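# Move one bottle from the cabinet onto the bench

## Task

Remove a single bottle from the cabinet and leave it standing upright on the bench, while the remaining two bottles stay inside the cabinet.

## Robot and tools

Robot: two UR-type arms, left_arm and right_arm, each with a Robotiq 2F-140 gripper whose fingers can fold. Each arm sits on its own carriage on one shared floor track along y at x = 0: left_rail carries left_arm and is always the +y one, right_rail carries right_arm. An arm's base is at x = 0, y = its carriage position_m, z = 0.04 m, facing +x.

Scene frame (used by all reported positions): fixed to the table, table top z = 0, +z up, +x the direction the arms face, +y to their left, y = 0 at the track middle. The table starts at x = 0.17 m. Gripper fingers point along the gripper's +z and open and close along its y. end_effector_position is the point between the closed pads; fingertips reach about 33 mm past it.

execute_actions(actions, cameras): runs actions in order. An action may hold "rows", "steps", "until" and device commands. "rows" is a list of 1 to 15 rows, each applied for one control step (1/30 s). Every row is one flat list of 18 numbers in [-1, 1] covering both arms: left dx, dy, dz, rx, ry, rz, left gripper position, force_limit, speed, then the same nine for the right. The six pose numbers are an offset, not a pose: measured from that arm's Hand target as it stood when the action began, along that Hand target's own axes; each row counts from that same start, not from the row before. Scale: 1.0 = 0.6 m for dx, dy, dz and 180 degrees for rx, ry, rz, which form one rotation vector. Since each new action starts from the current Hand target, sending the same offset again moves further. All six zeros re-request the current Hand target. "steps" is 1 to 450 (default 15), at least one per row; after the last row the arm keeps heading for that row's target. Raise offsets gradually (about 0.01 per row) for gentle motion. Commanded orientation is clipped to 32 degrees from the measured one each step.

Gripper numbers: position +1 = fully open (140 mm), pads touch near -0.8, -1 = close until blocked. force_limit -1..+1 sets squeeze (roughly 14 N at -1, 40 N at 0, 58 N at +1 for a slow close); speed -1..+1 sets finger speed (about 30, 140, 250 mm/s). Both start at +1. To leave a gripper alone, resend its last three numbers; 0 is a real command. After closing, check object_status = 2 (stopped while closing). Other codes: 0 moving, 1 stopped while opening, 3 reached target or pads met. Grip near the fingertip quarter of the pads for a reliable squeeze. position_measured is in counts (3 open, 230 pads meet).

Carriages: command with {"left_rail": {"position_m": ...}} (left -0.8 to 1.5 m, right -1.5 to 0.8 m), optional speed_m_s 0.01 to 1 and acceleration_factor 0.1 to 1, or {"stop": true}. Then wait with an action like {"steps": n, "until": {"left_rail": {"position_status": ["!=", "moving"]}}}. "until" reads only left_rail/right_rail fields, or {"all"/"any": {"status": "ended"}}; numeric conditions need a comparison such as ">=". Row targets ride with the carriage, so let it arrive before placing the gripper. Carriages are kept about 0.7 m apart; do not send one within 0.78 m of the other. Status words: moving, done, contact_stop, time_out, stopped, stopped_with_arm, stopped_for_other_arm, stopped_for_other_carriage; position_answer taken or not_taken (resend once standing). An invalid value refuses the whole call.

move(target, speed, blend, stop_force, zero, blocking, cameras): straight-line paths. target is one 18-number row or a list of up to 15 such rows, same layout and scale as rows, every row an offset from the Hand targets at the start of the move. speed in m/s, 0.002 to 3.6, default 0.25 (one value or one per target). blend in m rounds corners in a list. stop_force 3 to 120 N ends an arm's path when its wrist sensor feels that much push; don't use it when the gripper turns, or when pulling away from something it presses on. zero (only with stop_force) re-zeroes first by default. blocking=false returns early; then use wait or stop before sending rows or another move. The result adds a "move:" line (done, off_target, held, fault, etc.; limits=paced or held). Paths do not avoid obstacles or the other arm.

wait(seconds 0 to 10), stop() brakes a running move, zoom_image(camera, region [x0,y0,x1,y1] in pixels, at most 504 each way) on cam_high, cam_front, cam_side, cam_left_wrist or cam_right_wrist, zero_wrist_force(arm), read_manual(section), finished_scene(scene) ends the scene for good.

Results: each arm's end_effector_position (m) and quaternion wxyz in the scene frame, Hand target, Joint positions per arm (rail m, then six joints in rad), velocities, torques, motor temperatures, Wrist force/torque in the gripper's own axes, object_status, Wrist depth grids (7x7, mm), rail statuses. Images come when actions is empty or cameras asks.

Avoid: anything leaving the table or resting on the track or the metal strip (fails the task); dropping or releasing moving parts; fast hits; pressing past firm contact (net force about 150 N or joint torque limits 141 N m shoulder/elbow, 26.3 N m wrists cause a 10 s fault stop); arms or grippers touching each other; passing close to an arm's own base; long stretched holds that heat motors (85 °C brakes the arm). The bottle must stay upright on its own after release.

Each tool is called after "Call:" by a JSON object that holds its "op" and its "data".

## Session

Call:
{"op": "execute_actions", "data": {"actions": []}}

Scene clock: 0.00 s.
left_arm: end_effector_position=(+0.3456, +0.9857, +0.5800) position_measured=3 object_status=3 end_effector_quat_wxyz=(+0.000, +0.000, +1.000, +0.000) | right_arm: end_effector_position=(+0.3456, -1.0920, +0.5800) position_measured=3 object_status=3 end_effector_quat_wxyz=(+0.000, +0.000, +1.000, +0.000)
Joint positions: left_arm=[0.958 -0.316 -1.725 0.971 -0.816 -1.571 -0.316] | right_arm=[-1.119 -0.316 -1.725 0.971 -0.816 -1.571 -0.316]
Joint velocities: within noise
Joint torques (N m): no reading
Motor temperatures (°C): left_arm=[23 26 27 29 28 27] | right_arm=[20 22 27 28 30 27]
Wrist force (N): no reading
Wrist torque (N m): no reading
Wrist force, peak (N): no reading
Wrist depth (mm): cam_left_wrist=[645 641 657 684 669 699 688 / 665 - 684 - - 701 716 / - 701 714 738 718 729 753 / 718 743 750 - 765 141 775 / - 772 - 785 - - 110 / 821 818 - 842 951 - - / 1829 1858 1872 1872 1934 1984 -] | cam_right_wrist=[- - 635 - - 630 643 / 625 - - - 668 - - / - - 755 - 672 709 - / - 131 774 - - 140 112 / - 769 - 842 - - 106 / 1718 1666 1759 1912 1787 1847 - / 1912 1946 1946 1895 1946 1946 -]
Hand target: left_arm +0.3456, +0.9857, +0.5800; +0.000, +0.000, +1.000, +0.000 | right_arm +0.3456, -1.0920, +0.5800; +0.000, +0.000, +1.000, +0.000
Tool commands: left_gripper/position=+1.0 left_gripper/force_limit=+1.0 left_gripper/speed=+1.0 right_gripper/position=+1.0 right_gripper/force_limit=+1.0 right_gripper/speed=+1.0
left_rail: position_m=0.958 position_status=done
right_rail: position_m=-1.119 position_status=done
camera_calibration:
cam_left_wrist: T_world_to_cam=[[0.00258876, 0.997648, 0.0684974, -1.02434], [0.955985, -0.0225666, 0.292546, -0.467831], [0.293404, 0.0647251, -0.953795, 0.530915], [0, 0, 0, 1]] pos_world=[0.294118, 0.977013, 0.713411]
cam_right_wrist: T_world_to_cam=[[-0.0430056, 0.998935, 0.0167308, 1.09959], [0.922655, 0.033287, 0.384187, -0.5097], [0.383221, 0.0319589, -0.923104, 0.580595], [0, 0, 0, 1]] pos_world=[0.295069, -1.1, 0.713373]

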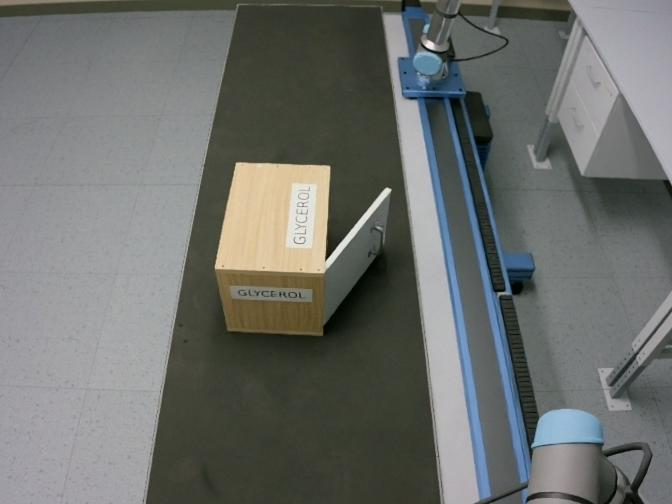

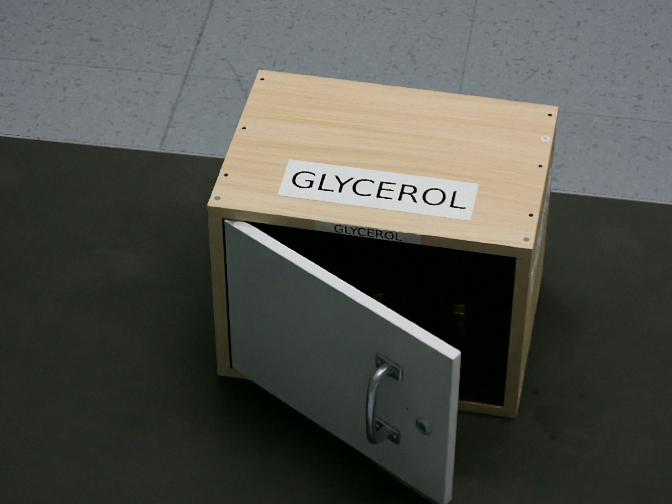

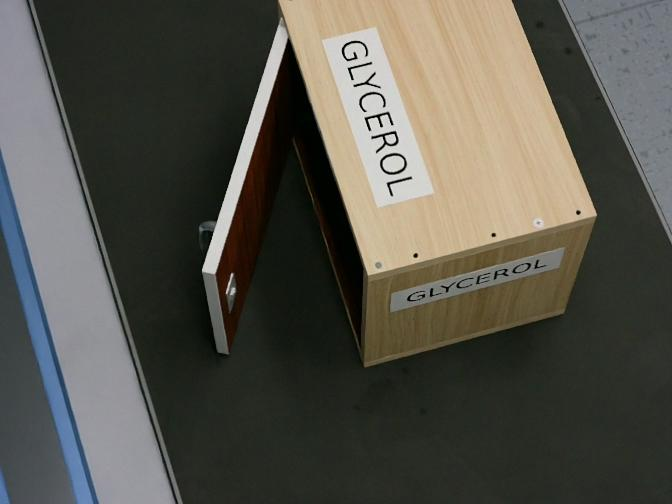

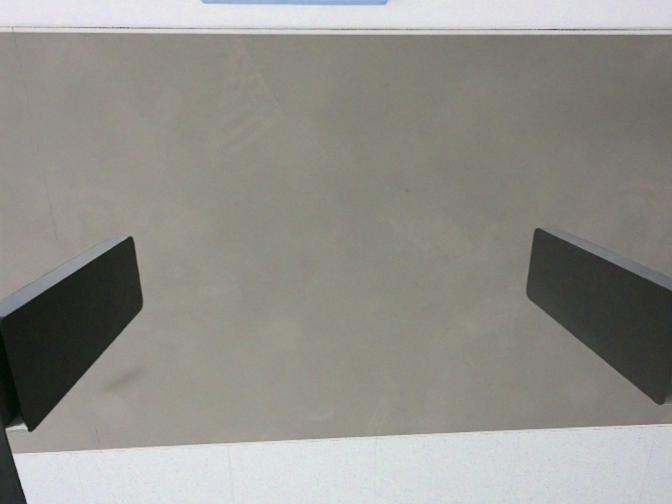

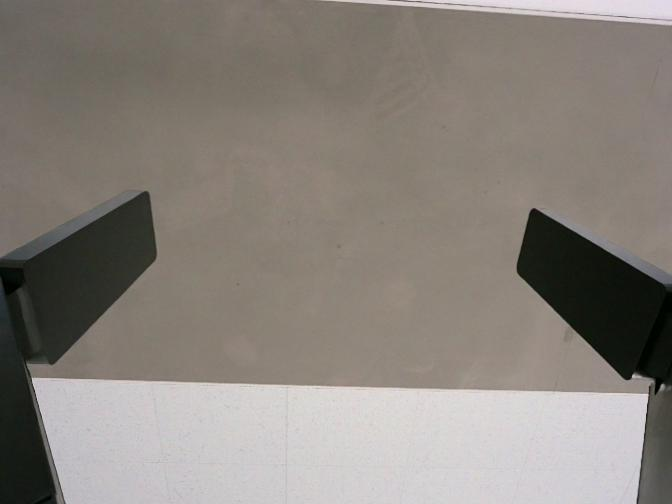

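Call:
{"op": "execute_actions", "data": {"actions": [{"right_rail":{"position_m":-0.333},"steps":300,"until":{"right_rail":{"position_status":["!=","moving"]}}}]}}

Call:
{"op": "move", "data": {"target": [[0,0,0,0,0,0,1,1,1,0,0,0,0,0,0,-1,-1,0],[0,0,0,0,0,0,1,1,1,-0.024,0.038,0.5667,0,0,0.15,-1,-1,0],[0,0,0,0,0,0,1,1,1,-0.024,0.288,0.5667,0,0,0.15,-1,-1,0]], "speed": 0.25, "cameras": ["cam_front","cam_side","cam_right_wrist"]}}

Scene clock: 5.23 s.
left_arm: end_effector_position=(+0.3456, +0.9857, +0.5800) position_measured=3 object_status=3 end_effector_quat_wxyz=(+0.000, +0.000, +1.000, +0.000) | right_arm: end_effector_position=(+0.3456, -0.3058, +0.5800) position_measured=3 object_status=3 end_effector_quat_wxyz=(+0.000, +0.000, +1.000, +0.000)
Joint positions: left_arm=[0.958 -0.316 -1.725 0.971 -0.816 -1.571 -0.316] | right_arm=[-0.333 -0.316 -1.725 0.971 -0.816 -1.571 -0.316]
Joint torques (N m): left_arm=[0.64 -12.62 -20.66 -2.98 -0.24 -0.21] | right_arm=[0.77 -12.71 -20.65 -2.76 0.38 0.13]
Wrist force (N): left_arm=[-0.1 0.1 -0.2] | right_arm=[-0.3 0.0 0.1]
Wrist torque (N m): left_arm=[0.03 0.03 0.00] | right_arm=[-0.01 0.07 0.00]
Wrist force, peak (N): left_arm=[-0.3 0.5 -0.4] | right_arm=[-0.2 -1.4 0.0]
Wrist depth (mm): cam_left_wrist=[640 648 641 667 682 676 682 / 665 673 692 - - - 725 / 686 714 695 729 729 750 - / - 738 - 757 770 149 120 / - 125 - - 816 - 110 / 821 851 827 870 - - - / 1829 1843 1888 1888 1951 1984 -] | cam_right_wrist=[- - 639 623 - 635 621 / - 681 635 - - 445 702 / - 139 - 691 728 594 643 / - 131 - 691 461 140 118 / - - 823 797 482 479 106 / 1817 1718 1787 1773 519 526 - / 1912 1912 1963 1946 1946 1999 -]
Hand target: left_arm +0.3456, +0.9857, +0.5800; +0.000, +0.000, +1.000, +0.000 | right_arm +0.3456, -0.3058, +0.5800; +0.000, +0.000, +1.000, +0.000
Tool commands: left_gripper/position=+1.0 left_gripper/force_limit=+1.0 left_gripper/speed=+1.0 right_gripper/position=+1.0 right_gripper/force_limit=+1.0 right_gripper/speed=+1.0
left_rail: position_m=0.958 position_status=done
right_rail: position_m=-0.333 position_status=done

Scene clock: 9.80 s.
left_arm: end_effector_position=(+0.3456, +0.9857, +0.5800) position_measured=3 object_status=3 end_effector_quat_wxyz=(+0.000, +0.000, +1.000, +0.000) | right_arm: end_effector_position=(+0.3600, -0.1330, +0.2400) position_measured=233 object_status=3 end_effector_quat_wxyz=(+0.000, +0.233, +0.972, +0.000)
Joint positions: left_arm=[0.958 -0.316 -1.725 0.971 -0.816 -1.571 -0.316] | right_arm=[-0.333 0.177 -1.801 1.968 -1.738 -1.571 0.649]
Joint torques (N m): left_arm=[0.36 -13.42 -21.46 -2.99 -0.2 -0.12] | right_arm=[9.7 -6.24 -37.05 -4.23 -1.7 2.15]
Wrist force (N): left_arm=[-0.3 0.2 -0.3] | right_arm=[-0.4 0.0 0.1]
Wrist torque (N m): left_arm=[0.05 0.06 0.00] | right_arm=[-0.01 0.04 -0.12]
Wrist force, peak (N): left_arm=[-0.5 0.3 -0.1] | right_arm=[0.1 -0.1 1.8]
Wrist depth (mm): cam_left_wrist=[640 667 659 661 665 676 676 / 663 - 682 686 695 714 - / 699 - 725 722 707 772 753 / - 143 770 - 780 149 775 / - 131 804 873 796 149 110 / - - 813 - 893 880 - / 1814 1829 1872 1951 1903 1903 -] | cam_right_wrist=[329 80 81 81 82 84 322 / 344 345 345 352 354 354 86 / 366 371 371 365 374 366 360 / 393 389 110 101 370 377 362 / 416 - - 67 77 79 417 / - 58 - - - 73 59 / - - - - - - 57]
Hand target: left_arm +0.3456, +0.9857, +0.5800; +0.000, +0.000, +1.000, +0.000 | right_arm +0.3600, -0.1329, +0.2400; +0.000, +0.233, +0.972, +0.000
Off the commanded pose: left_arm 0.000 m, 0 deg | right_arm 0.000 m, 0 deg.
left_rail: position_m=0.958 position_status=done
right_rail: position_m=-0.333 position_status=done
move: done
camera_calibration:
cam_right_wrist: T_world_to_cam=[[0.415145, 0.909601, 0.0167859, -0.028834], [0.837214, -0.389197, 0.384186, -0.449691], [0.355988, -0.145439, -0.923103, 0.216795], [0, 0, 0, 1]] pos_world=[0.311282, -0.117261, 0.373373]
Images, in order (width x height): cam_front 672x504, cam_side 672x504, cam_right_wrist 672x504.

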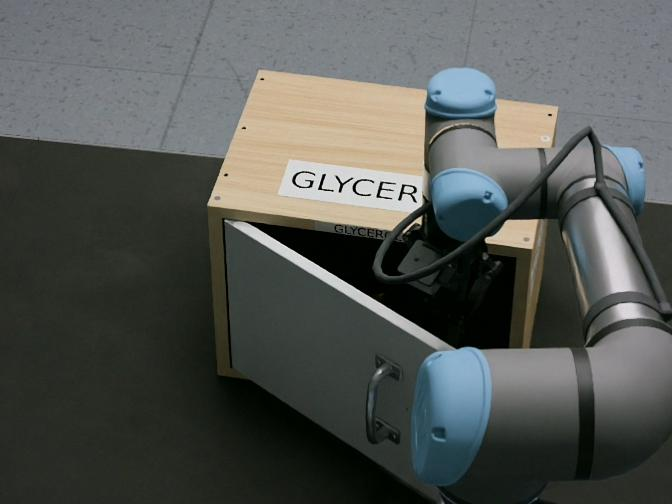

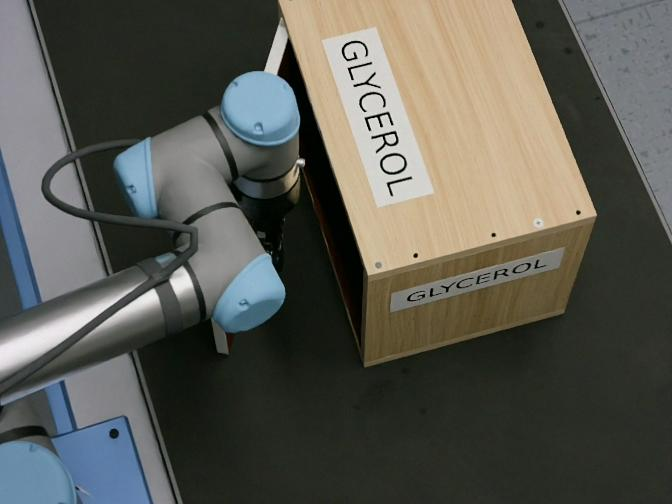

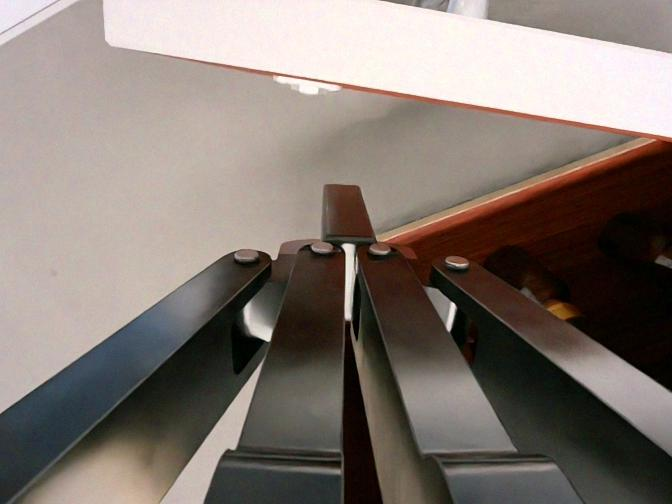

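Call:
{"op": "move", "data": {"target": [[0,0,0,0,0,0,1,1,1,0.1942,0.0358,0,0,0,0.1,-1,-1,0],[0,0,0,0,0,0,1,1,1,0.3158,0.0858,0,0,0,0.183,-1,-1,0],[0,0,0,0,0,0,1,1,1,0.419,0.1652,0,0,0,0.267,-1,-1,0],[0,0,0,0,0,0,1,1,1,0.5257,0.3247,0,0,0,0.3,-1,-1,0]], "speed": 0.12, "blend": 0.02, "stop_force": 40, "cameras": ["cam_high","cam_front"]}}

Scene clock: 15.67 s.
left_arm: end_effector_position=(+0.3456, +0.9857, +0.5800) position_measured=3 object_status=3 end_effector_quat_wxyz=(+0.000, +0.000, +1.000, +0.000) | right_arm: end_effector_position=(+0.1674, +0.1838, +0.2400) position_measured=233 object_status=3 end_effector_quat_wxyz=(+0.000, +0.649, +0.760, +0.000)
Joint positions: left_arm=[0.958 -0.316 -1.725 0.971 -0.816 -1.571 -0.316] | right_arm=[-0.333 1.01 -1.472 1.663 -1.761 -1.571 2.423]
Joint torques (N m): left_arm=[0.71 -13.06 -21.2 -3.04 -0.19 -0.08] | right_arm=[13.04 -22.03 -37.77 -1.9 -0.98 1.83]
Wrist force (N): left_arm=[-0.2 0.1 0.0] | right_arm=[-3.8 0.0 -0.2]
Wrist torque (N m): left_arm=[0.03 0.04 0.00] | right_arm=[0.00 0.31 -0.02]
Wrist force, peak (N): left_arm=[-0.6 0.1 -0.2] | right_arm=[-4.2 -1.4 -0.1]
Wrist depth (mm): cam_left_wrist=[629 654 659 661 671 676 669 / 667 680 676 686 - 701 722 / - 707 711 718 734 - - / 722 722 - 760 770 141 120 / - 133 775 813 836 - 110 / - - 877 857 857 - - / 1814 1800 1843 1858 1903 1919 -] | cam_right_wrist=[325 314 328 335 328 329 330 / 352 84 86 207 159 350 347 / 367 361 371 91 94 363 382 / 400 371 393 101 96 98 177 / 475 - - 67 77 79 106 / - 58 - - - 73 59 / - - - - - - 57]
Hand target: left_arm +0.3456, +0.9857, +0.5800; +0.000, +0.000, +1.000, +0.000 | right_arm +0.1674, +0.1838, +0.2400; +0.000, +0.649, +0.760, +0.000
Off the commanded pose: left_arm 0.000 m, 0 deg | right_arm 0.000 m, 0 deg.
left_rail: position_m=0.958 position_status=done
right_rail: position_m=-0.333 position_status=done
move: done
Images, in order (width x height): cam_high 672x504, cam_front 672x504.

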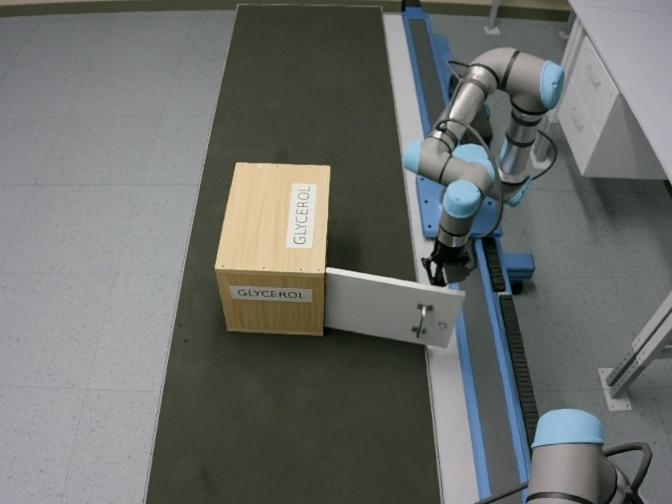

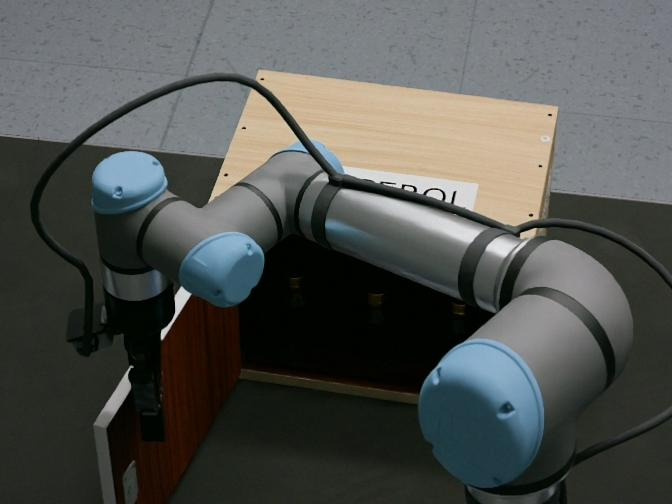

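Call:
{"op": "move", "data": {"target": [[0,0,0,0,0,0,1,1,1,-0.1317,-0.021,0,0,0,0,-1,-1,0],[0,0,0,0,0,0,1,1,1,-0.235,0.098,-0.4333,0,0,-0.45,-1,-1,0]], "speed": 0.3, "blend": 0.02}}

Call:
{"op": "execute_actions", "data": {"actions": [{"right_rail":{"position_m":-0.45},"steps":150,"until":{"right_rail":{"position_status":["!=","moving"]}}}]}}

Call:
{"op": "move", "data": {"target": [[0,0,0,0,0,0,1,1,1,0,0.03,0.1,0,0,-0.5,0.15,-1,0],[0,0,0,0,0,0,1,1,1,-0.2127,0.0183,0.6667,-0.6149,0.0539,0.7325,0.15,-1,0]], "speed": 0.5, "cameras": ["cam_front","cam_right_wrist"]}}

Scene clock: 19.47 s.
left_arm: end_effector_position=(+0.3456, +0.9857, +0.5800) position_measured=3 object_status=3 end_effector_quat_wxyz=(+0.000, +0.000, +1.000, +0.000) | right_arm: end_effector_position=(+0.2475, +0.0538, +0.4999) position_measured=233 object_status=3 end_effector_quat_wxyz=(+0.000, +0.000, +1.000, +0.000)
Joint positions: left_arm=[0.958 -0.316 -1.725 0.971 -0.816 -1.571 -0.316] | right_arm=[-0.333 0.707 -1.587 1.1 -1.084 -1.571 0.707]
Joint torques (N m): left_arm=[1.7 -12.77 -22.01 -2.97 -0.14 -0.05] | right_arm=[-10.19 -15.23 -35.88 -2.03 1.83 -1.4]
Wrist force (N): left_arm=[-0.2 0.1 0.2] | right_arm=[0.1 0.1 0.1]
Wrist torque (N m): left_arm=[0.02 0.05 0.00] | right_arm=[0.04 -0.05 -0.01]
Wrist force, peak (N): left_arm=[-0.5 -0.1 -0.4] | right_arm=[-3.7 -0.1 -0.1]
Wrist depth (mm): cam_left_wrist=[652 641 661 661 682 682 684 / - 678 671 725 - - 697 / - 699 - 729 - 718 - / - 755 - 791 - 141 122 / - 134 - - - 827 110 / - 873 836 827 883 851 - / - 1858 1843 1919 1903 1951 -] | cam_right_wrist=[548 562 568 562 558 400 573 / - - 583 565 453 330 597 / - 586 625 612 458 357 635 / - - 101 102 373 618 - / - - - 67 77 84 - / - 58 - - - 73 57 / - - - - - - 57]
Hand target: left_arm +0.3456, +0.9857, +0.5800; +0.000, +0.000, +1.000, +0.000 | right_arm +0.2475, +0.0538, +0.5000; +0.000, +0.000, +1.000, +0.000
Off the commanded pose: left_arm 0.000 m, 0 deg | right_arm 0.000 m, 0 deg.
left_rail: position_m=0.958 position_status=done
right_rail: position_m=-0.333 position_status=done
move: done

Scene clock: 20.63 s.
left_arm: end_effector_position=(+0.3456, +0.9857, +0.5800) position_measured=3 object_status=3 end_effector_quat_wxyz=(+0.000, +0.000, +1.000, +0.000) | right_arm: end_effector_position=(+0.2475, -0.0632, +0.5000) position_measured=233 object_status=3 end_effector_quat_wxyz=(+0.000, +0.000, +1.000, +0.000)
Joint positions: left_arm=[0.958 -0.316 -1.725 0.971 -0.816 -1.571 -0.316] | right_arm=[-0.45 0.707 -1.587 1.1 -1.083 -1.571 0.707]
Joint torques (N m): left_arm=[1.06 -12.94 -21.96 -2.96 -0.17 -0.14] | right_arm=[-9.24 -19.58 -31.03 -2.03 -0.59 -1.78]
Wrist force (N): left_arm=[-0.2 0.1 -0.2] | right_arm=[-0.2 0.0 0.4]
Wrist torque (N m): left_arm=[0.02 0.05 0.00] | right_arm=[0.03 0.00 -0.01]
Wrist force, peak (N): left_arm=[-0.4 0.3 0.0] | right_arm=[-0.1 1.9 0.8]
Wrist depth (mm): cam_left_wrist=[636 643 673 671 688 678 703 / 667 682 697 699 718 709 - / 697 680 716 760 750 711 741 / - 743 - - 785 141 780 / - - 780 807 - - 110 / - 816 839 848 - - - / 1872 1814 1843 1858 1903 2018 -] | cam_right_wrist=[501 555 561 564 565 561 384 / - 606 574 583 - 487 362 / - 550 626 625 630 464 372 / - - 92 101 114 426 - / - - - 67 77 84 721 / - 58 - - - 73 57 / - - - - - - 57]
Hand target: left_arm +0.3456, +0.9857, +0.5800; +0.000, +0.000, +1.000, +0.000 | right_arm +0.2475, -0.0632, +0.5000; +0.000, +0.000, +1.000, +0.000
Tool commands: left_gripper/position=+1.0 left_gripper/force_limit=+1.0 left_gripper/speed=+1.0 right_gripper/position=-1.0 right_gripper/force_limit=-1.0 right_gripper/speed=+0.0
Off the commanded pose: left_arm 0.000 m, 0 deg | right_arm 0.000 m, 0 deg.
left_rail: position_m=0.958 position_status=done
right_rail: position_m=-0.450 position_status=done

Scene clock: 26.30 s.
left_arm: end_effector_position=(+0.3456, +0.9857, +0.5800) position_measured=3 object_status=3 end_effector_quat_wxyz=(+0.000, +0.000, +1.000, +0.000) | right_arm: end_effector_position=(+0.3727, -0.0552, +0.0996) position_measured=110 object_status=3 end_effector_quat_wxyz=(+0.006, +0.803, +0.010, +0.596)
Joint positions: left_arm=[0.958 -0.316 -1.725 0.971 -0.816 -1.571 -0.316] | right_arm=[-0.45 1.044 -0.763 2.283 -4.12 -2.543 -2.703]
Joint torques (N m): left_arm=[1.44 -13.04 -22.06 -2.88 -0.21 -0.15] | right_arm=[10.97 -47.45 -16.6 -1.29 -2.65 2.48]
Wrist force (N): left_arm=[-0.5 0.1 0.0] | right_arm=[0.8 0.7 1.1]
Wrist torque (N m): left_arm=[0.02 0.10 0.00] | right_arm=[0.10 0.12 0.01]
Wrist force, peak (N): left_arm=[-0.5 0.2 -0.3] | right_arm=[-6.8 2.3 5.0]
Wrist depth (mm): cam_left_wrist=[647 652 678 661 671 678 682 / - 707 652 - - 707 - / 703 701 716 690 736 - 755 / 718 727 748 - 767 149 120 / - 775 804 - 767 - 110 / - 833 836 - 833 802 - / 1872 1858 1843 1888 1919 1934 -] | cam_right_wrist=[295 406 416 413 414 330 215 / 307 267 408 431 261 317 211 / 289 294 307 315 277 309 227 / 260 96 257 266 168 248 307 / - 76 227 239 236 79 85 / - - 199 202 207 - 73 / - - 174 180 178 - -]
Hand target: left_arm +0.3456, +0.9857, +0.5800; +0.000, +0.000, +1.000, +0.000 | right_arm +0.3727, -0.0552, +0.0995; +0.006, +0.803, +0.010, +0.595 (not the last commanded pose)
Off the commanded pose: left_arm 0.000 m, 0 deg | right_arm 0.004 m, 12 deg.
left_rail: position_m=0.958 position_status=done
right_rail: position_m=-0.450 position_status=done
move: held (right_arm; a check stopped the path); limits=held
pose unreachable (right arm): on one or more control steps of this call, first in action 0 (counted from 0), this arm could not follow its commanded pose, so it was not sent that pose on those steps. It may still have moved: this result reports where it is.
cause: moving toward the commanded pose would bring a part of the arm (just beyond joint 5 (wrist 1)) too close to the robot's own body.
camera_calibration:
cam_right_wrist: T_world_to_cam=[[0.00555144, -0.997674, 0.0679461, -0.0602058], [-0.635235, -0.0559947, -0.770287, 0.305941], [0.772299, -0.0388855, -0.634068, -0.0840861], [0, 0, 0, 1]] pos_world=[0.259618, -0.0462044, 0.186437]
Images, in order (width x height): cam_front 672x504, cam_right_wrist 672x504.

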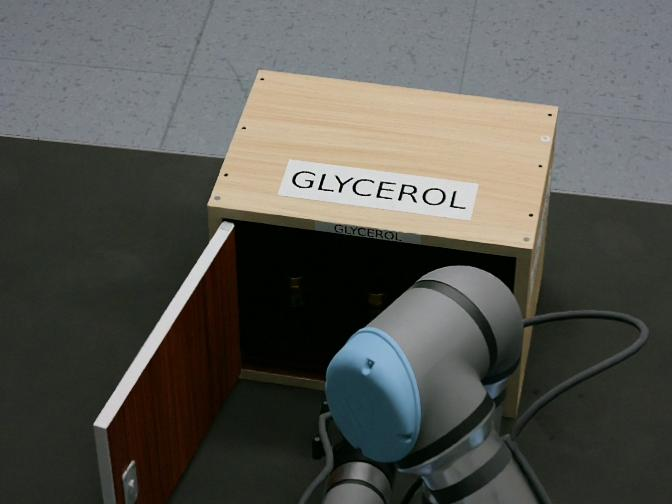

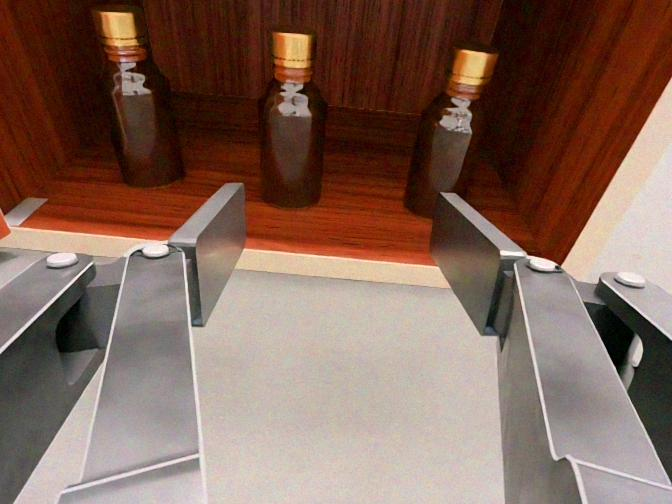

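Call:
{"op": "move", "data": {"target": [0,0,0,0,0,0,1,1,1,0.4717,0.0547,-0.3918,-0.3124,-0.3187,0.4313,0.15,-1,0], "speed": 0.5}}

Scene clock: 30.63 s.
left_arm: end_effector_position=(+0.3456, +0.9857, +0.5800) position_measured=3 object_status=3 end_effector_quat_wxyz=(+0.000, +0.000, +1.000, +0.000) | right_arm: end_effector_position=(+0.2303, -0.0818, +0.4393) position_measured=110 object_status=3 end_effector_quat_wxyz=(+0.000, +0.707, -0.707, +0.001)
Joint positions: left_arm=[0.958 -0.316 -1.725 0.971 -0.816 -1.571 -0.316] | right_arm=[-0.45 0.701 -1.707 1.377 -1.242 -1.572 -0.87]
Joint torques (N m): left_arm=[1.87 -12.78 -21.96 -2.78 -0.01 -0.2] | right_arm=[-10.75 -9.13 -34.95 -1.33 2.05 2.34]
Wrist force (N): left_arm=[-0.4 -0.1 0.1] | right_arm=[-0.2 0.4 0.3]
Wrist torque (N m): left_arm=[-0.01 0.09 0.00] | right_arm=[0.07 0.00 -0.12]
Wrist force, peak (N): left_arm=[-0.6 0.3 0.0] | right_arm=[0.2 0.3 2.3]
Wrist depth (mm): cam_left_wrist=[638 643 657 661 675 684 695 / 654 680 690 690 695 714 720 / - 709 716 718 738 757 762 / - 727 753 - 778 149 127 / - 767 - 778 785 - 110 / - - - 918 897 864 - / - 1843 1843 1903 1814 1934 -] | cam_right_wrist=[473 484 495 - 512 497 1145 / 511 511 526 534 543 536 1188 / 530 547 557 523 570 602 1309 / 561 96 156 593 150 113 1409 / - 76 467 588 652 79 85 / - - 417 463 489 - 73 / - - 774 794 - - -]
Hand target: left_arm +0.3456, +0.9857, +0.5800; +0.000, +0.000, +1.000, +0.000 | right_arm +0.2303, -0.0818, +0.4393; +0.000, +0.707, -0.707, +0.001
Off the commanded pose: left_arm 0.000 m, 0 deg | right_arm 0.000 m, 0 deg.
left_rail: position_m=0.958 position_status=done
right_rail: position_m=-0.450 position_status=done
move: done

Call:
{"op": "move", "data": {"target": [0,0,0,0,0,0,1,1,1,-0.003,-0.1662,0.3655,0.385,0.385,-0.385,0.15,-1,0], "speed": 0.5, "cameras": ["cam_right_wrist"]}}

Scene clock: 34.97 s.
left_arm: end_effector_position=(+0.3456, +0.9857, +0.5800) position_measured=3 object_status=3 end_effector_quat_wxyz=(+0.000, +0.000, +1.000, +0.000) | right_arm: end_effector_position=(+0.3057, -0.0855, +0.2646) position_measured=110 object_status=3 end_effector_quat_wxyz=(+0.052, +0.768, -0.203, +0.605)
Joint positions: left_arm=[0.958 -0.316 -1.725 0.971 -0.816 -1.571 -0.316] | right_arm=[-0.45 1.231 -1.414 2.187 -2.327 -2.875 -1.38]
Joint torques (N m): left_arm=[1.25 -13.52 -22.91 -2.87 -0.11 -0.16] | right_arm=[-12.55 -36.53 -30.45 -1.54 -0.46 1.95]
Wrist force (N): left_arm=[-0.4 0.1 -0.2] | right_arm=[0.8 0.2 1.8]
Wrist torque (N m): left_arm=[0.03 0.08 0.00] | right_arm=[0.08 0.08 0.07]
Wrist force, peak (N): left_arm=[-0.3 0.4 -0.3] | right_arm=[-9.1 4.0 4.3]
Wrist depth (mm): cam_left_wrist=[638 643 647 671 671 675 701 / 663 673 - - 697 - 701 / - 707 - - 697 718 755 / - 142 750 767 - 141 126 / - 775 827 748 - 151 110 / - 830 864 842 870 911 - / 1721 1800 1888 1919 1903 1951 -] | cam_right_wrist=[383 325 280 261 272 - - / 237 233 505 451 316 2783 - / 473 514 548 543 327 658 612 / 484 96 502 483 151 107 - / - 76 423 432 421 79 85 / - - 392 385 380 - 73 / - - 344 340 334 - -]
Hand target: left_arm +0.3456, +0.9857, +0.5800; +0.000, +0.000, +1.000, +0.000 | right_arm +0.3056, -0.0855, +0.2646; +0.052, +0.768, -0.203, +0.605 (not the last commanded pose)
Off the commanded pose: left_arm 0.000 m, 0 deg | right_arm 0.051 m, 28 deg.
left_rail: position_m=0.958 position_status=done
right_rail: position_m=-0.450 position_status=done
led back after a hold (right arm): the arm was led back toward your command in small steps, so it may still be short of it.
move: held (right_arm; a check stopped the path); limits=held
pose unreachable (right arm): on one or more control steps of this call, first in action 0 (counted from 0), this arm could not follow its commanded pose, so it was not sent that pose on those steps. It may still have moved: this result reports where it is.
cause: moving toward the commanded pose would bring two parts of the arm too close to each other (its gripper and another part of the arm, with joints 5 (wrist 1) to 7 (wrist 3) between them, 19 mm apart when it was first held).
camera_calibration:
cam_right_wrist: T_world_to_cam=[[-0.381903, -0.916308, -0.120538, 0.0738672], [-0.533165, 0.324968, -0.781109, 0.393173], [0.754908, -0.234041, -0.612649, 0.0541002], [0, 0, 0, 1]] pos_world=[0.196995, -0.0474217, 0.349159]
Images, in order (width x height): cam_right_wrist 672x504.

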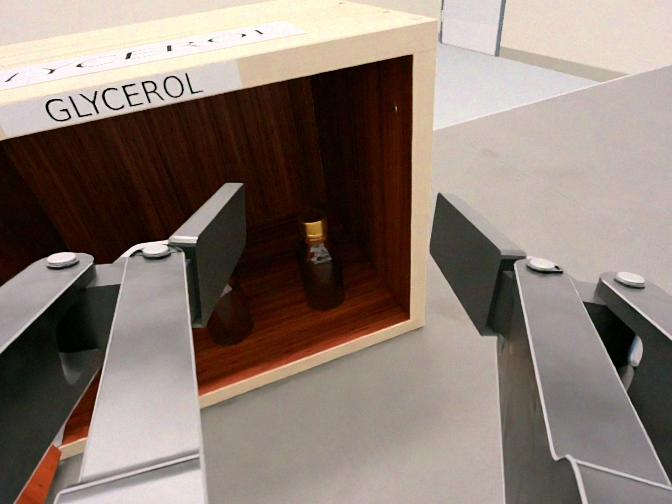

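Call:
{"op": "move", "data": {"target": [0,0,0,0,0,0,1,1,1,0.347,-0.026,-0.220,-0.279,-0.331,0.285,-1,-1,0], "speed": 0.5}}

Scene clock: 39.80 s.
left_arm: end_effector_position=(+0.3456, +0.9857, +0.5800) position_measured=3 object_status=3 end_effector_quat_wxyz=(+0.000, +0.000, +1.000, +0.000) | right_arm: end_effector_position=(+0.2304, -0.0803, +0.4998) position_measured=233 object_status=3 end_effector_quat_wxyz=(+0.000, +0.707, -0.708, +0.000)
Joint positions: left_arm=[0.958 -0.316 -1.725 0.971 -0.816 -1.571 -0.316] | right_arm=[-0.45 0.702 -1.643 1.153 -1.08 -1.57 -0.868]
Joint torques (N m): left_arm=[2.38 -13.27 -23.17 -2.71 -0.01 -0.11] | right_arm=[-11.03 -12.6 -34.37 -1.47 2.26 -1.73]
Wrist force (N): left_arm=[-0.3 0.2 0.2] | right_arm=[0.1 -0.2 0.5]
Wrist torque (N m): left_arm=[0.04 0.08 0.00] | right_arm=[-0.04 -0.03 -0.01]
Wrist force, peak (N): left_arm=[-0.5 0.4 0.0] | right_arm=[-0.4 0.5 2.4]
Wrist depth (mm): cam_left_wrist=[643 661 654 667 667 657 680 / 647 671 673 678 - - - / - 705 714 727 - 802 - / - 729 - - - 149 778 / - 783 - 807 - - 110 / 827 861 851 842 873 - - / 1858 1858 1843 1888 2272 1967 -] | cam_right_wrist=[521 531 541 543 564 561 1221 / 561 565 - - 621 626 1286 / 334 602 606 612 637 1374 1428 / 352 630 95 102 96 1466 1466 / - - - 67 77 84 1628 / - 58 - - - 73 59 / - - - - - - 57]
Hand target: left_arm +0.3456, +0.9857, +0.5800; +0.000, +0.000, +1.000, +0.000 | right_arm +0.2304, -0.0803, +0.4999; +0.000, +0.707, -0.708, -0.001
Off the commanded pose: left_arm 0.000 m, 0 deg | right_arm 0.000 m, 0 deg.
left_rail: position_m=0.958 position_status=done
right_rail: position_m=-0.450 position_status=done
move: done

Call:
{"op": "move", "data": {"target": [[0,0,0,0,0,0,1,1,1,0,0,0.1,0,0,0,-1,-1,0],[0,0,0,0,0,0,1,1,1,-0.05,-0.0667,0.5,0.385,0.385,-0.385,-1,-1,0]], "speed": 0.5}}

Scene clock: 45.93 s.
left_arm: end_effector_position=(+0.3456, +0.9857, +0.5800) position_measured=3 object_status=3 end_effector_quat_wxyz=(+0.000, +0.000, +1.000, +0.000) | right_arm: end_effector_position=(+0.2697, -0.0500, +0.2006) position_measured=233 object_status=3 end_effector_quat_wxyz=(+0.020, +0.679, -0.017, +0.734)
Joint positions: left_arm=[0.958 -0.316 -1.725 0.971 -0.816 -1.571 -0.316] | right_arm=[-0.45 1.342 -1.213 2.229 -1.439 -3.334 -0.417]
Joint torques (N m): left_arm=[2.7 -13.53 -23.72 -2.68 0.04 -0.15] | right_arm=[12.86 -21.6 -1.67 -3.12 1.01 -1.46]
Wrist force (N): left_arm=[0.0 0.1 0.2] | right_arm=[0.9 0.3 1.5]
Wrist torque (N m): left_arm=[0.01 0.01 0.00] | right_arm=[0.03 0.04 0.15]
Wrist force, peak (N): left_arm=[-0.6 0.3 0.0] | right_arm=[3.7 -0.1 2.1]
Wrist depth (mm): cam_left_wrist=[634 634 659 661 673 707 684 / 657 669 678 688 701 699 - / 707 705 707 731 741 748 701 / - 725 684 745 748 148 126 / - 131 - 842 810 827 110 / 821 870 842 929 - - - / 1843 1829 1872 1903 2001 1951 -] | cam_right_wrist=[283 294 288 295 293 294 - / 318 469 550 558 499 320 - / 298 473 585 580 541 339 - / 305 447 594 101 393 356 3726 / 297 - - 67 77 79 583 / - 58 - - - 73 59 / - - - - - - 57]
Hand target: left_arm +0.3456, +0.9857, +0.5800; +0.000, +0.000, +1.000, +0.000 | right_arm +0.2697, -0.0500, +0.2006; +0.020, +0.678, -0.018, +0.734 (not the last commanded pose)
Off the commanded pose: left_arm 0.000 m, 0 deg | right_arm 0.001 m, 5 deg.
left_rail: position_m=0.958 position_status=done
right_rail: position_m=-0.450 position_status=done
led back after a hold (right arm): the arm was led back toward your command in small steps, so it may still be short of it.
move: held (right_arm; a check stopped the path); limits=held
pose unreachable (right arm): on one or more control steps of this call, first in action 0 (counted from 0), this arm could not follow its commanded pose, so it was not sent that pose on those steps. It may still have moved: this result reports where it is.
cause: moving toward the commanded pose would bring two parts of the arm too close to each other (its gripper and another part of the arm, with joints 5 (wrist 1) to 7 (wrist 3) between them, 8 mm apart when it was first held).

Call:
{"op": "execute_actions", "data": {"actions": [{"right_rail":{"position_m":-0.435},"steps":90,"until":{"right_rail":{"position_status":["!=","moving"]}}}]}}

Call:
{"op": "move", "data": {"target": [[0,0,0,0,0,0,1,1,1,-0.005,-0.004,0.066,0.09,0,0,0.15,-1,0],[0,0,0,0,0,0,1,1,1,-0.18,0.032,0.173,0.09,-0.08,-0.0126,0.15,-1,0]], "speed": 0.2, "cameras": ["cam_right_wrist","cam_front"]}}

Scene clock: 48.60 s.
left_arm: end_effector_position=(+0.3456, +0.9857, +0.5800) position_measured=3 object_status=3 end_effector_quat_wxyz=(+0.000, +0.000, +1.000, +0.000) | right_arm: end_effector_position=(+0.2697, -0.0350, +0.2006) position_measured=233 object_status=3 end_effector_quat_wxyz=(+0.020, +0.678, -0.018, +0.734)
Joint positions: left_arm=[0.958 -0.316 -1.725 0.971 -0.816 -1.571 -0.316] | right_arm=[-0.435 1.342 -1.212 2.229 -1.442 -3.334 -0.419]
Joint torques (N m): left_arm=[2.34 -13.34 -23.72 -2.69 0.18 -0.13] | right_arm=[10.56 -22.95 -1.73 -2.89 -0.11 -1.61]
Wrist force (N): left_arm=[-0.4 0.0 -0.1] | right_arm=[0.8 0.0 1.8]
Wrist torque (N m): left_arm=[0.00 0.10 0.00] | right_arm=[-0.05 0.07 0.14]
Wrist force, peak (N): left_arm=[-0.2 0.6 0.0] | right_arm=[0.6 2.1 1.6]
Wrist depth (mm): cam_left_wrist=[641 640 641 669 690 675 697 / 661 673 682 676 699 - - / 697 701 703 711 736 736 793 / - 722 - 755 778 141 772 / - 802 804 802 807 824 110 / - 867 821 848 - - - / 1888 1829 1829 1919 2128 1967 -] | cam_right_wrist=[281 296 334 297 296 3604 4071 / 264 433 552 554 538 333 3382 / 280 444 582 582 579 367 3790 / 269 416 416 102 425 365 2931 / - - - 67 77 84 - / - 58 - - - 73 57 / - - - - - - 57]
Hand target: left_arm +0.3456, +0.9857, +0.5800; +0.000, +0.000, +1.000, +0.000 | right_arm +0.2697, -0.0350, +0.2006; +0.020, +0.678, -0.018, +0.734 (not the last commanded pose)
Tool commands: left_gripper/position=+1.0 left_gripper/force_limit=+1.0 left_gripper/speed=+1.0 right_gripper/position=-1.0 right_gripper/force_limit=-1.0 right_gripper/speed=+0.0
Off the commanded pose: left_arm 0.000 m, 0 deg | right_arm 0.001 m, 5 deg.
left_rail: position_m=0.958 position_status=done
right_rail: position_m=-0.435 position_status=done

Scene clock: 51.10 s.
left_arm: end_effector_position=(+0.3456, +0.9857, +0.5800) position_measured=3 object_status=3 end_effector_quat_wxyz=(+0.000, +0.000, +1.000, +0.000) | right_arm: end_effector_position=(+0.3805, -0.0601, +0.1012) position_measured=110 object_status=3 end_effector_quat_wxyz=(-0.064, +0.761, +0.097, +0.638)
Joint positions: left_arm=[0.958 -0.316 -1.725 0.971 -0.816 -1.571 -0.316] | right_arm=[-0.435 0.875 -1.245 2.358 -0.891 -4.075 0.106]
Joint torques (N m): left_arm=[3.01 -13.53 -24.47 -2.68 0.1 -0.14] | right_arm=[-9.1 -18.78 -23.54 -0.1 -1.16 2.15]
Wrist force (N): left_arm=[-0.3 0.0 -0.1] | right_arm=[0.9 0.5 1.1]
Wrist torque (N m): left_arm=[0.01 0.06 0.00] | right_arm=[0.07 0.06 0.04]
Wrist force, peak (N): left_arm=[-0.3 0.4 0.1] | right_arm=[0.8 1.1 2.6]
Wrist depth (mm): cam_left_wrist=[641 648 690 654 671 671 690 / - - 682 - - - 692 / 695 707 711 - 727 757 778 / - 736 775 - - 149 123 / - 775 791 807 813 149 110 / - - 839 833 893 - - / 1858 1829 1814 1967 1934 2001 -] | cam_right_wrist=[260 319 439 424 403 382 278 / 269 318 470 263 437 370 255 / 280 330 332 277 406 318 244 / 285 96 262 285 168 262 215 / - 76 233 250 244 79 85 / - - 201 198 216 - 73 / - - 171 173 173 - -]
Hand target: left_arm +0.3456, +0.9857, +0.5800; +0.000, +0.000, +1.000, +0.000 | right_arm +0.3806, -0.0601, +0.1011; -0.064, +0.761, +0.097, +0.638
Off the commanded pose: left_arm 0.000 m, 0 deg | right_arm 0.000 m, 0 deg.
left_rail: position_m=0.958 position_status=done
right_rail: position_m=-0.435 position_status=done
move: done
camera_calibration:
cam_right_wrist: T_world_to_cam=[[0.219591, -0.972949, 0.0717579, -0.145703], [-0.514192, -0.177931, -0.839016, 0.265476], [0.829088, 0.147343, -0.539354, -0.109325], [0, 0, 0, 1]] pos_world=[0.259141, -0.0784168, 0.174229]
Images, in order (width x height): cam_front 672x504, cam_right_wrist 672x504.

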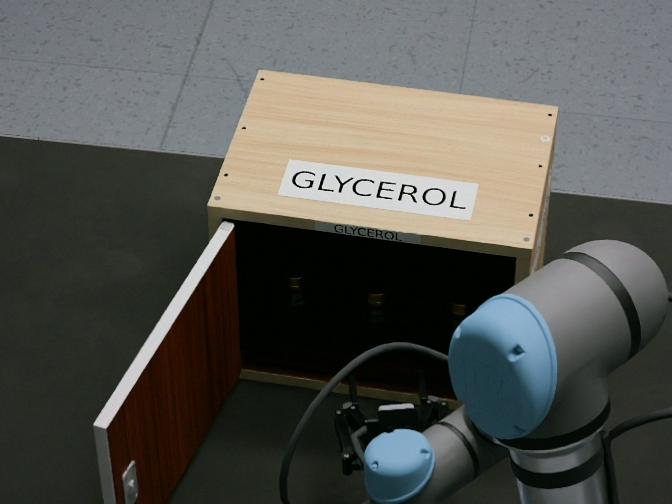

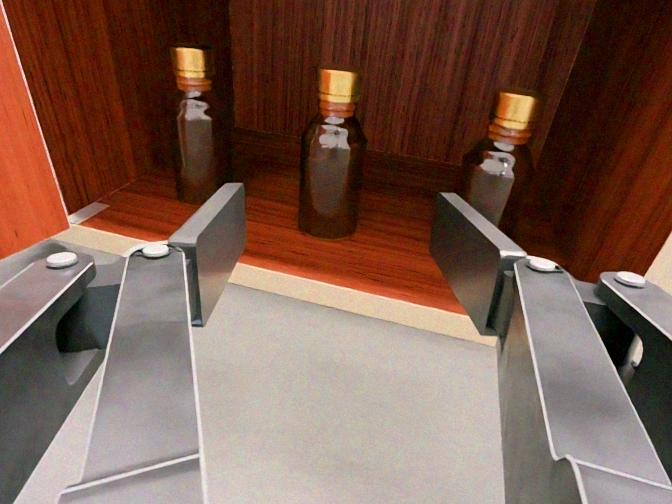

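Call:
{"op": "move", "data": {"target": [[0,0,0,0,0,0,1,1,1,-0.054,-0.0063,0.0195,0,0,0,0.15,-1,0],[0,0,0,0,0,0,1,1,1,-0.0239,-0.0053,0.1865,0,0,0,0.15,-1,0]], "speed": [0.12,0.12], "blend": [0.01,0], "cameras": ["cam_right_wrist"]}}

Scene clock: 53.63 s.
left_arm: end_effector_position=(+0.3456, +0.9857, +0.5800) position_measured=3 object_status=3 end_effector_quat_wxyz=(+0.000, +0.000, +1.000, +0.000) | right_arm: end_effector_position=(+0.4846, -0.0333, +0.0671) position_measured=110 object_status=3 end_effector_quat_wxyz=(-0.064, +0.761, +0.097, +0.638)
Joint positions: left_arm=[0.958 -0.316 -1.725 0.971 -0.816 -1.571 -0.316] | right_arm=[-0.435 0.704 -1.061 2.184 -0.923 -4.243 0.064]
Joint torques (N m): left_arm=[3.13 -12.65 -24.2 -2.67 0.12 -0.07] | right_arm=[-12.04 -24.98 -22.26 -0.23 -1.17 -1.68]
Wrist force (N): left_arm=[-0.3 0.3 0.0] | right_arm=[1.0 0.5 1.4]
Wrist torque (N m): left_arm=[0.06 0.06 0.00] | right_arm=[0.04 0.03 0.14]
Wrist force, peak (N): left_arm=[-0.4 0.5 0.0] | right_arm=[1.1 0.6 2.1]
Wrist depth (mm): cam_left_wrist=[634 654 652 661 676 657 697 / 692 - 686 741 711 - 736 / 718 - 722 - 716 729 - / 718 736 775 - 767 141 120 / - 132 821 810 810 821 110 / - - 785 842 - 873 - / 1800 1858 1858 1934 1872 1967 -] | cam_right_wrist=[225 177 350 140 314 299 281 / 231 182 377 149 340 325 134 / 239 199 295 158 323 336 135 / 211 98 194 177 169 114 144 / - 76 164 174 173 79 85 / - - 156 152 147 - 73 / - - 137 139 143 - -]
Hand target: left_arm +0.3456, +0.9857, +0.5800; +0.000, +0.000, +1.000, +0.000 | right_arm +0.4848, -0.0333, +0.0671; -0.064, +0.761, +0.097, +0.638
Off the commanded pose: left_arm 0.000 m, 0 deg | right_arm 0.000 m, 0 deg.
left_rail: position_m=0.958 position_status=done
right_rail: position_m=-0.435 position_status=done
move: done
camera_calibration:
cam_right_wrist: T_world_to_cam=[[0.219664, -0.972929, 0.0718071, -0.14008], [-0.514356, -0.178043, -0.838891, 0.295282], [0.828967, 0.147339, -0.539542, -0.21785], [0, 0, 0, 1]] pos_world=[0.363241, -0.0516169, 0.140229]
Images, in order (width x height): cam_right_wrist 672x504.

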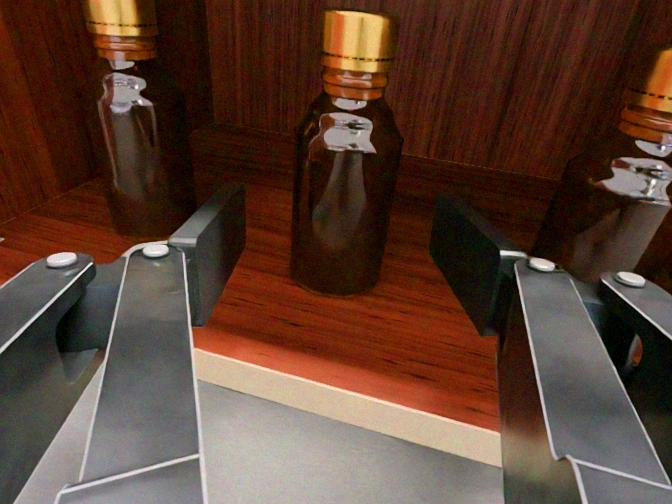

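Call:
{"op": "move", "data": {"target": [0,0,0,0,0,0,1,1,1,0.0087,0.0042,0.0482,0,0,0,0.15,-1,0], "speed": 0.06}}

Call:
{"op": "execute_actions", "data": {"actions": [{"rows":[[0,0,0,0,0,0,1,1,1,0,0,0,0,0,0,-1,-0.3,-1]],"steps":75}], "cameras": ["cam_right_wrist"]}}

Scene clock: 55.00 s.
left_arm: end_effector_position=(+0.3456, +0.9857, +0.5800) position_measured=3 object_status=3 end_effector_quat_wxyz=(+0.000, +0.000, +1.000, +0.000) | right_arm: end_effector_position=(+0.5138, -0.0291, +0.0672) position_measured=110 object_status=3 end_effector_quat_wxyz=(-0.064, +0.761, +0.097, +0.638)
Joint positions: left_arm=[0.958 -0.316 -1.725 0.971 -0.816 -1.571 -0.316] | right_arm=[-0.435 0.663 -1.037 2.13 -0.897 -4.283 0.055]
Joint torques (N m): left_arm=[3.13 -13.5 -24.34 -2.6 0.12 -0.23] | right_arm=[-12.19 -26.17 -23.49 -0.47 -1.18 -1.81]
Wrist force (N): left_arm=[-0.4 0.1 0.0] | right_arm=[1.1 0.9 1.1]
Wrist torque (N m): left_arm=[0.02 0.08 0.00] | right_arm=[0.12 0.01 0.15]
Wrist force, peak (N): left_arm=[-0.3 0.3 -0.2] | right_arm=[1.5 1.0 2.0]
Wrist depth (mm): cam_left_wrist=[638 648 645 703 684 682 707 / - 671 - 775 692 703 709 / - 707 - 699 729 745 785 / - 718 755 - 785 149 126 / - 125 785 - 810 143 110 / - - - - 880 893 - / 1773 1843 1843 1919 1934 1934 -] | cam_right_wrist=[142 281 327 113 287 276 262 / 151 174 358 123 315 297 285 / 166 171 287 126 321 317 123 / 199 96 157 139 151 113 119 / - 76 164 159 173 79 85 / - - 139 143 147 - 73 / - - 129 125 123 - -]
Hand target: left_arm +0.3456, +0.9857, +0.5800; +0.000, +0.000, +1.000, +0.000 | right_arm +0.5140, -0.0290, +0.0672; -0.064, +0.761, +0.097, +0.638
Off the commanded pose: left_arm 0.000 m, 0 deg | right_arm 0.000 m, 0 deg.
left_rail: position_m=0.958 position_status=done
right_rail: position_m=-0.435 position_status=done
move: done

Scene clock: 57.70 s.
left_arm: end_effector_position=(+0.3456, +0.9857, +0.5800) position_measured=3 object_status=3 end_effector_quat_wxyz=(+0.000, +0.000, +1.000, +0.000) | right_arm: end_effector_position=(+0.5140, -0.0290, +0.0672) position_measured=161 object_status=2 end_effector_quat_wxyz=(-0.064, +0.761, +0.097, +0.638)
Joint positions: left_arm=[0.958 -0.316 -1.725 0.971 -0.816 -1.571 -0.316] | right_arm=[-0.435 0.663 -1.037 2.129 -0.897 -4.283 0.055]
Joint torques (N m): left_arm=[3.2 -13.65 -24.41 -2.58 0.09 -0.18] | right_arm=[-10.44 -27.67 -16.98 -0.47 2.8 -1.72]
Wrist force (N): left_arm=[-0.2 0.1 0.0] | right_arm=[3.6 -1.5 -0.5]
Wrist torque (N m): left_arm=[0.01 0.05 -0.01] | right_arm=[0.14 -0.05 0.32]
Wrist force, peak (N): left_arm=[-0.5 0.3 -0.1] | right_arm=[4.1 -1.5 -0.4]
Wrist depth (mm): cam_left_wrist=[614 661 636 661 657 701 663 / 667 657 676 680 695 705 707 / 697 695 725 725 755 743 - / - 738 - 783 791 141 120 / - 775 793 821 753 - 110 / - 833 842 - - - - / 1934 1814 1903 1858 1888 1967 -] | cam_right_wrist=[142 281 324 113 286 276 262 / 150 173 356 123 313 298 285 / 166 174 290 126 302 315 125 / 200 98 106 138 127 236 121 / - 81 78 160 123 79 86 / - - 135 142 - 59 - / - - 129 125 - - -]
Hand target: left_arm +0.3456, +0.9857, +0.5800; +0.000, +0.000, +1.000, +0.000 | right_arm +0.5140, -0.0290, +0.0672; -0.064, +0.761, +0.097, +0.638
Off the commanded pose: left_arm 0.000 m, 0 deg | right_arm 0.000 m, 0 deg.
left_rail: position_m=0.958 position_status=done
right_rail: position_m=-0.435 position_status=done
camera_calibration:
cam_right_wrist: T_world_to_cam=[[0.219664, -0.972929, 0.0718071, -0.142361], [-0.514356, -0.178043, -0.838891, 0.311254], [0.828967, 0.147339, -0.539542, -0.242801], [0, 0, 0, 1]] pos_world=[0.392641, -0.0473169, 0.140329]
Images, in order (width x height): cam_right_wrist 672x504.

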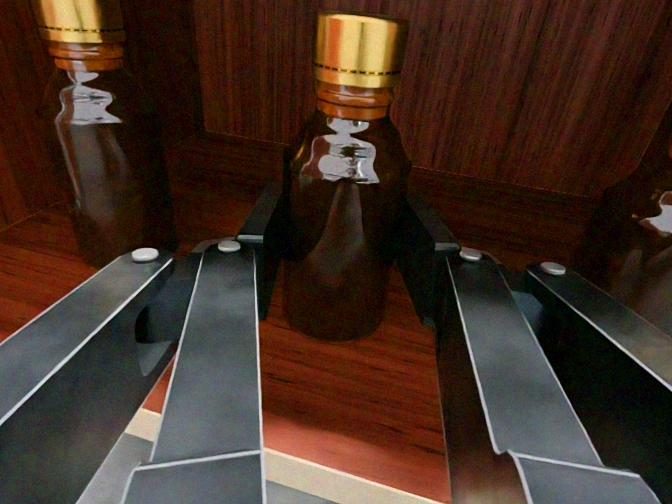

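Call:
{"op": "move", "data": {"target": [[0,0,0,0,0,0,1,1,1,0.0246,0.0007,-0.0044,0,0,0,-1,-0.3,-1],[0,0,0,0,0,0,1,1,1,-0.0242,-0.0662,-0.2841,0,0,0,-1,-0.3,-1],[0,0,0,0,0,0,1,1,1,-0.0733,-0.0675,-0.2752,0,0,0,-1,-0.3,-1]], "speed": [0.04,0.1,0.06], "cameras": ["cam_right_wrist"]}}

Scene clock: 61.97 s.
left_arm: end_effector_position=(+0.3456, +0.9857, +0.5800) position_measured=3 object_status=3 end_effector_quat_wxyz=(+0.000, +0.000, +1.000, +0.000) | right_arm: end_effector_position=(+0.3389, -0.0290, +0.0522) position_measured=161 object_status=2 end_effector_quat_wxyz=(-0.064, +0.761, +0.097, +0.638)
Joint positions: left_arm=[0.958 -0.316 -1.725 0.971 -0.816 -1.571 -0.316] | right_arm=[-0.435 1.048 -1.061 2.292 -0.973 -3.907 0.161]
Joint torques (N m): left_arm=[3.18 -13.66 -24.73 -2.54 0.2 -0.16] | right_arm=[-6.08 -24.82 2.3 -3.27 -0.64 -1.8]
Wrist force (N): left_arm=[-0.2 -0.1 -0.1] | right_arm=[-2.3 0.6 1.9]
Wrist torque (N m): left_arm=[-0.03 0.05 0.00] | right_arm=[0.07 0.17 0.12]
Wrist force, peak (N): left_arm=[-0.5 -0.1 -0.2] | right_arm=[3.9 -1.6 0.0]
Wrist depth (mm): cam_left_wrist=[643 659 657 665 671 678 701 / 665 675 692 688 680 705 714 / - 669 705 684 729 743 - / - - 755 760 772 149 126 / - 123 791 830 818 810 110 / - - 816 861 864 818 - / 1829 1814 1843 1903 1919 1951 -] | cam_right_wrist=[221 290 300 113 433 414 327 / 232 304 322 123 458 260 297 / 245 286 280 126 271 278 288 / 217 93 106 139 127 243 238 / - 81 78 160 123 81 198 / - - 140 147 - 59 - / - - 123 124 - - -]
Hand target: left_arm +0.3456, +0.9857, +0.5800; +0.000, +0.000, +1.000, +0.000 | right_arm +0.3390, -0.0290, +0.0521; -0.064, +0.761, +0.097, +0.638
Off the commanded pose: left_arm 0.000 m, 0 deg | right_arm 0.000 m, 0 deg.
left_rail: position_m=0.958 position_status=done
right_rail: position_m=-0.435 position_status=done
move: done
camera_calibration:
cam_right_wrist: T_world_to_cam=[[0.219664, -0.972929, 0.0718071, -0.102717], [-0.514356, -0.178043, -0.838891, 0.20854], [0.828967, 0.147339, -0.539542, -0.105811], [0, 0, 0, 1]] pos_world=[0.217541, -0.0472169, 0.125229]
Images, in order (width x height): cam_right_wrist 672x504.

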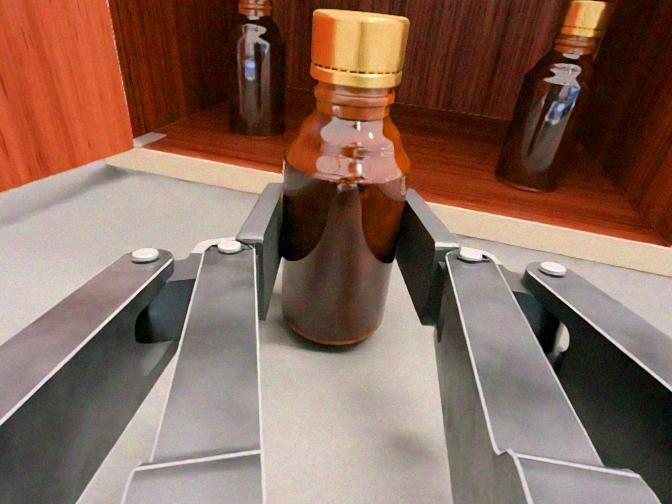

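Call:
{"op": "move", "data": {"target": [0,0,0,0,0,0,1,1,1,-0.0246,-0.0007,0.0044,0,0,0,-1,-0.3,-1], "speed": 0.008, "stop_force": 4}}

Scene clock: 63.70 s.
left_arm: end_effector_position=(+0.3456, +0.9857, +0.5800) position_measured=3 object_status=3 end_effector_quat_wxyz=(+0.000, +0.000, +1.000, +0.000) | right_arm: end_effector_position=(+0.3390, -0.0290, +0.0485) position_measured=161 object_status=2 end_effector_quat_wxyz=(-0.064, +0.761, +0.097, +0.638)
Joint positions: left_arm=[0.958 -0.316 -1.725 0.971 -0.816 -1.571 -0.316] | right_arm=[-0.435 1.048 -1.05 2.292 -0.984 -3.907 0.161]
Joint torques (N m): left_arm=[3.4 -14.14 -24.77 -2.61 0.12 -0.14] | right_arm=[-10.07 -40.78 -3.09 0.52 -0.44 0.3]
Wrist force (N): left_arm=[-0.2 0.1 -0.1] | right_arm=[0.7 0.3 1.3]
Wrist torque (N m): left_arm=[0.01 0.05 0.00] | right_arm=[0.08 0.10 0.19]
Wrist force, peak (N): left_arm=[-0.4 0.3 0.1] | right_arm=[8.0 1.2 -0.6]
Wrist depth (mm): cam_left_wrist=[629 645 680 665 673 682 684 / 673 676 676 686 697 736 - / 697 699 - 750 727 - - / 727 145 - 738 748 149 120 / - - - 816 - - 110 / 824 839 845 851 - 918 - / 1734 1951 1858 1903 1888 1903 -] | cam_right_wrist=[221 289 295 113 432 414 316 / 232 302 317 124 449 262 310 / 248 277 276 126 260 271 279 / 209 214 106 139 127 238 236 / - 81 78 159 123 81 81 / - - 135 144 - 59 - / - - 120 121 - - -]
Hand target: left_arm +0.3456, +0.9857, +0.5800; +0.000, +0.000, +1.000, +0.000 | right_arm +0.3390, -0.0290, +0.0485; -0.064, +0.761, +0.097, +0.638 (not the last commanded pose)
Off the commanded pose: left_arm 0.000 m, 0 deg | right_arm 0.011 m, 0 deg.
left_rail: position_m=0.958 position_status=done
right_rail: position_m=-0.435 position_status=done
move: contact (right_arm)


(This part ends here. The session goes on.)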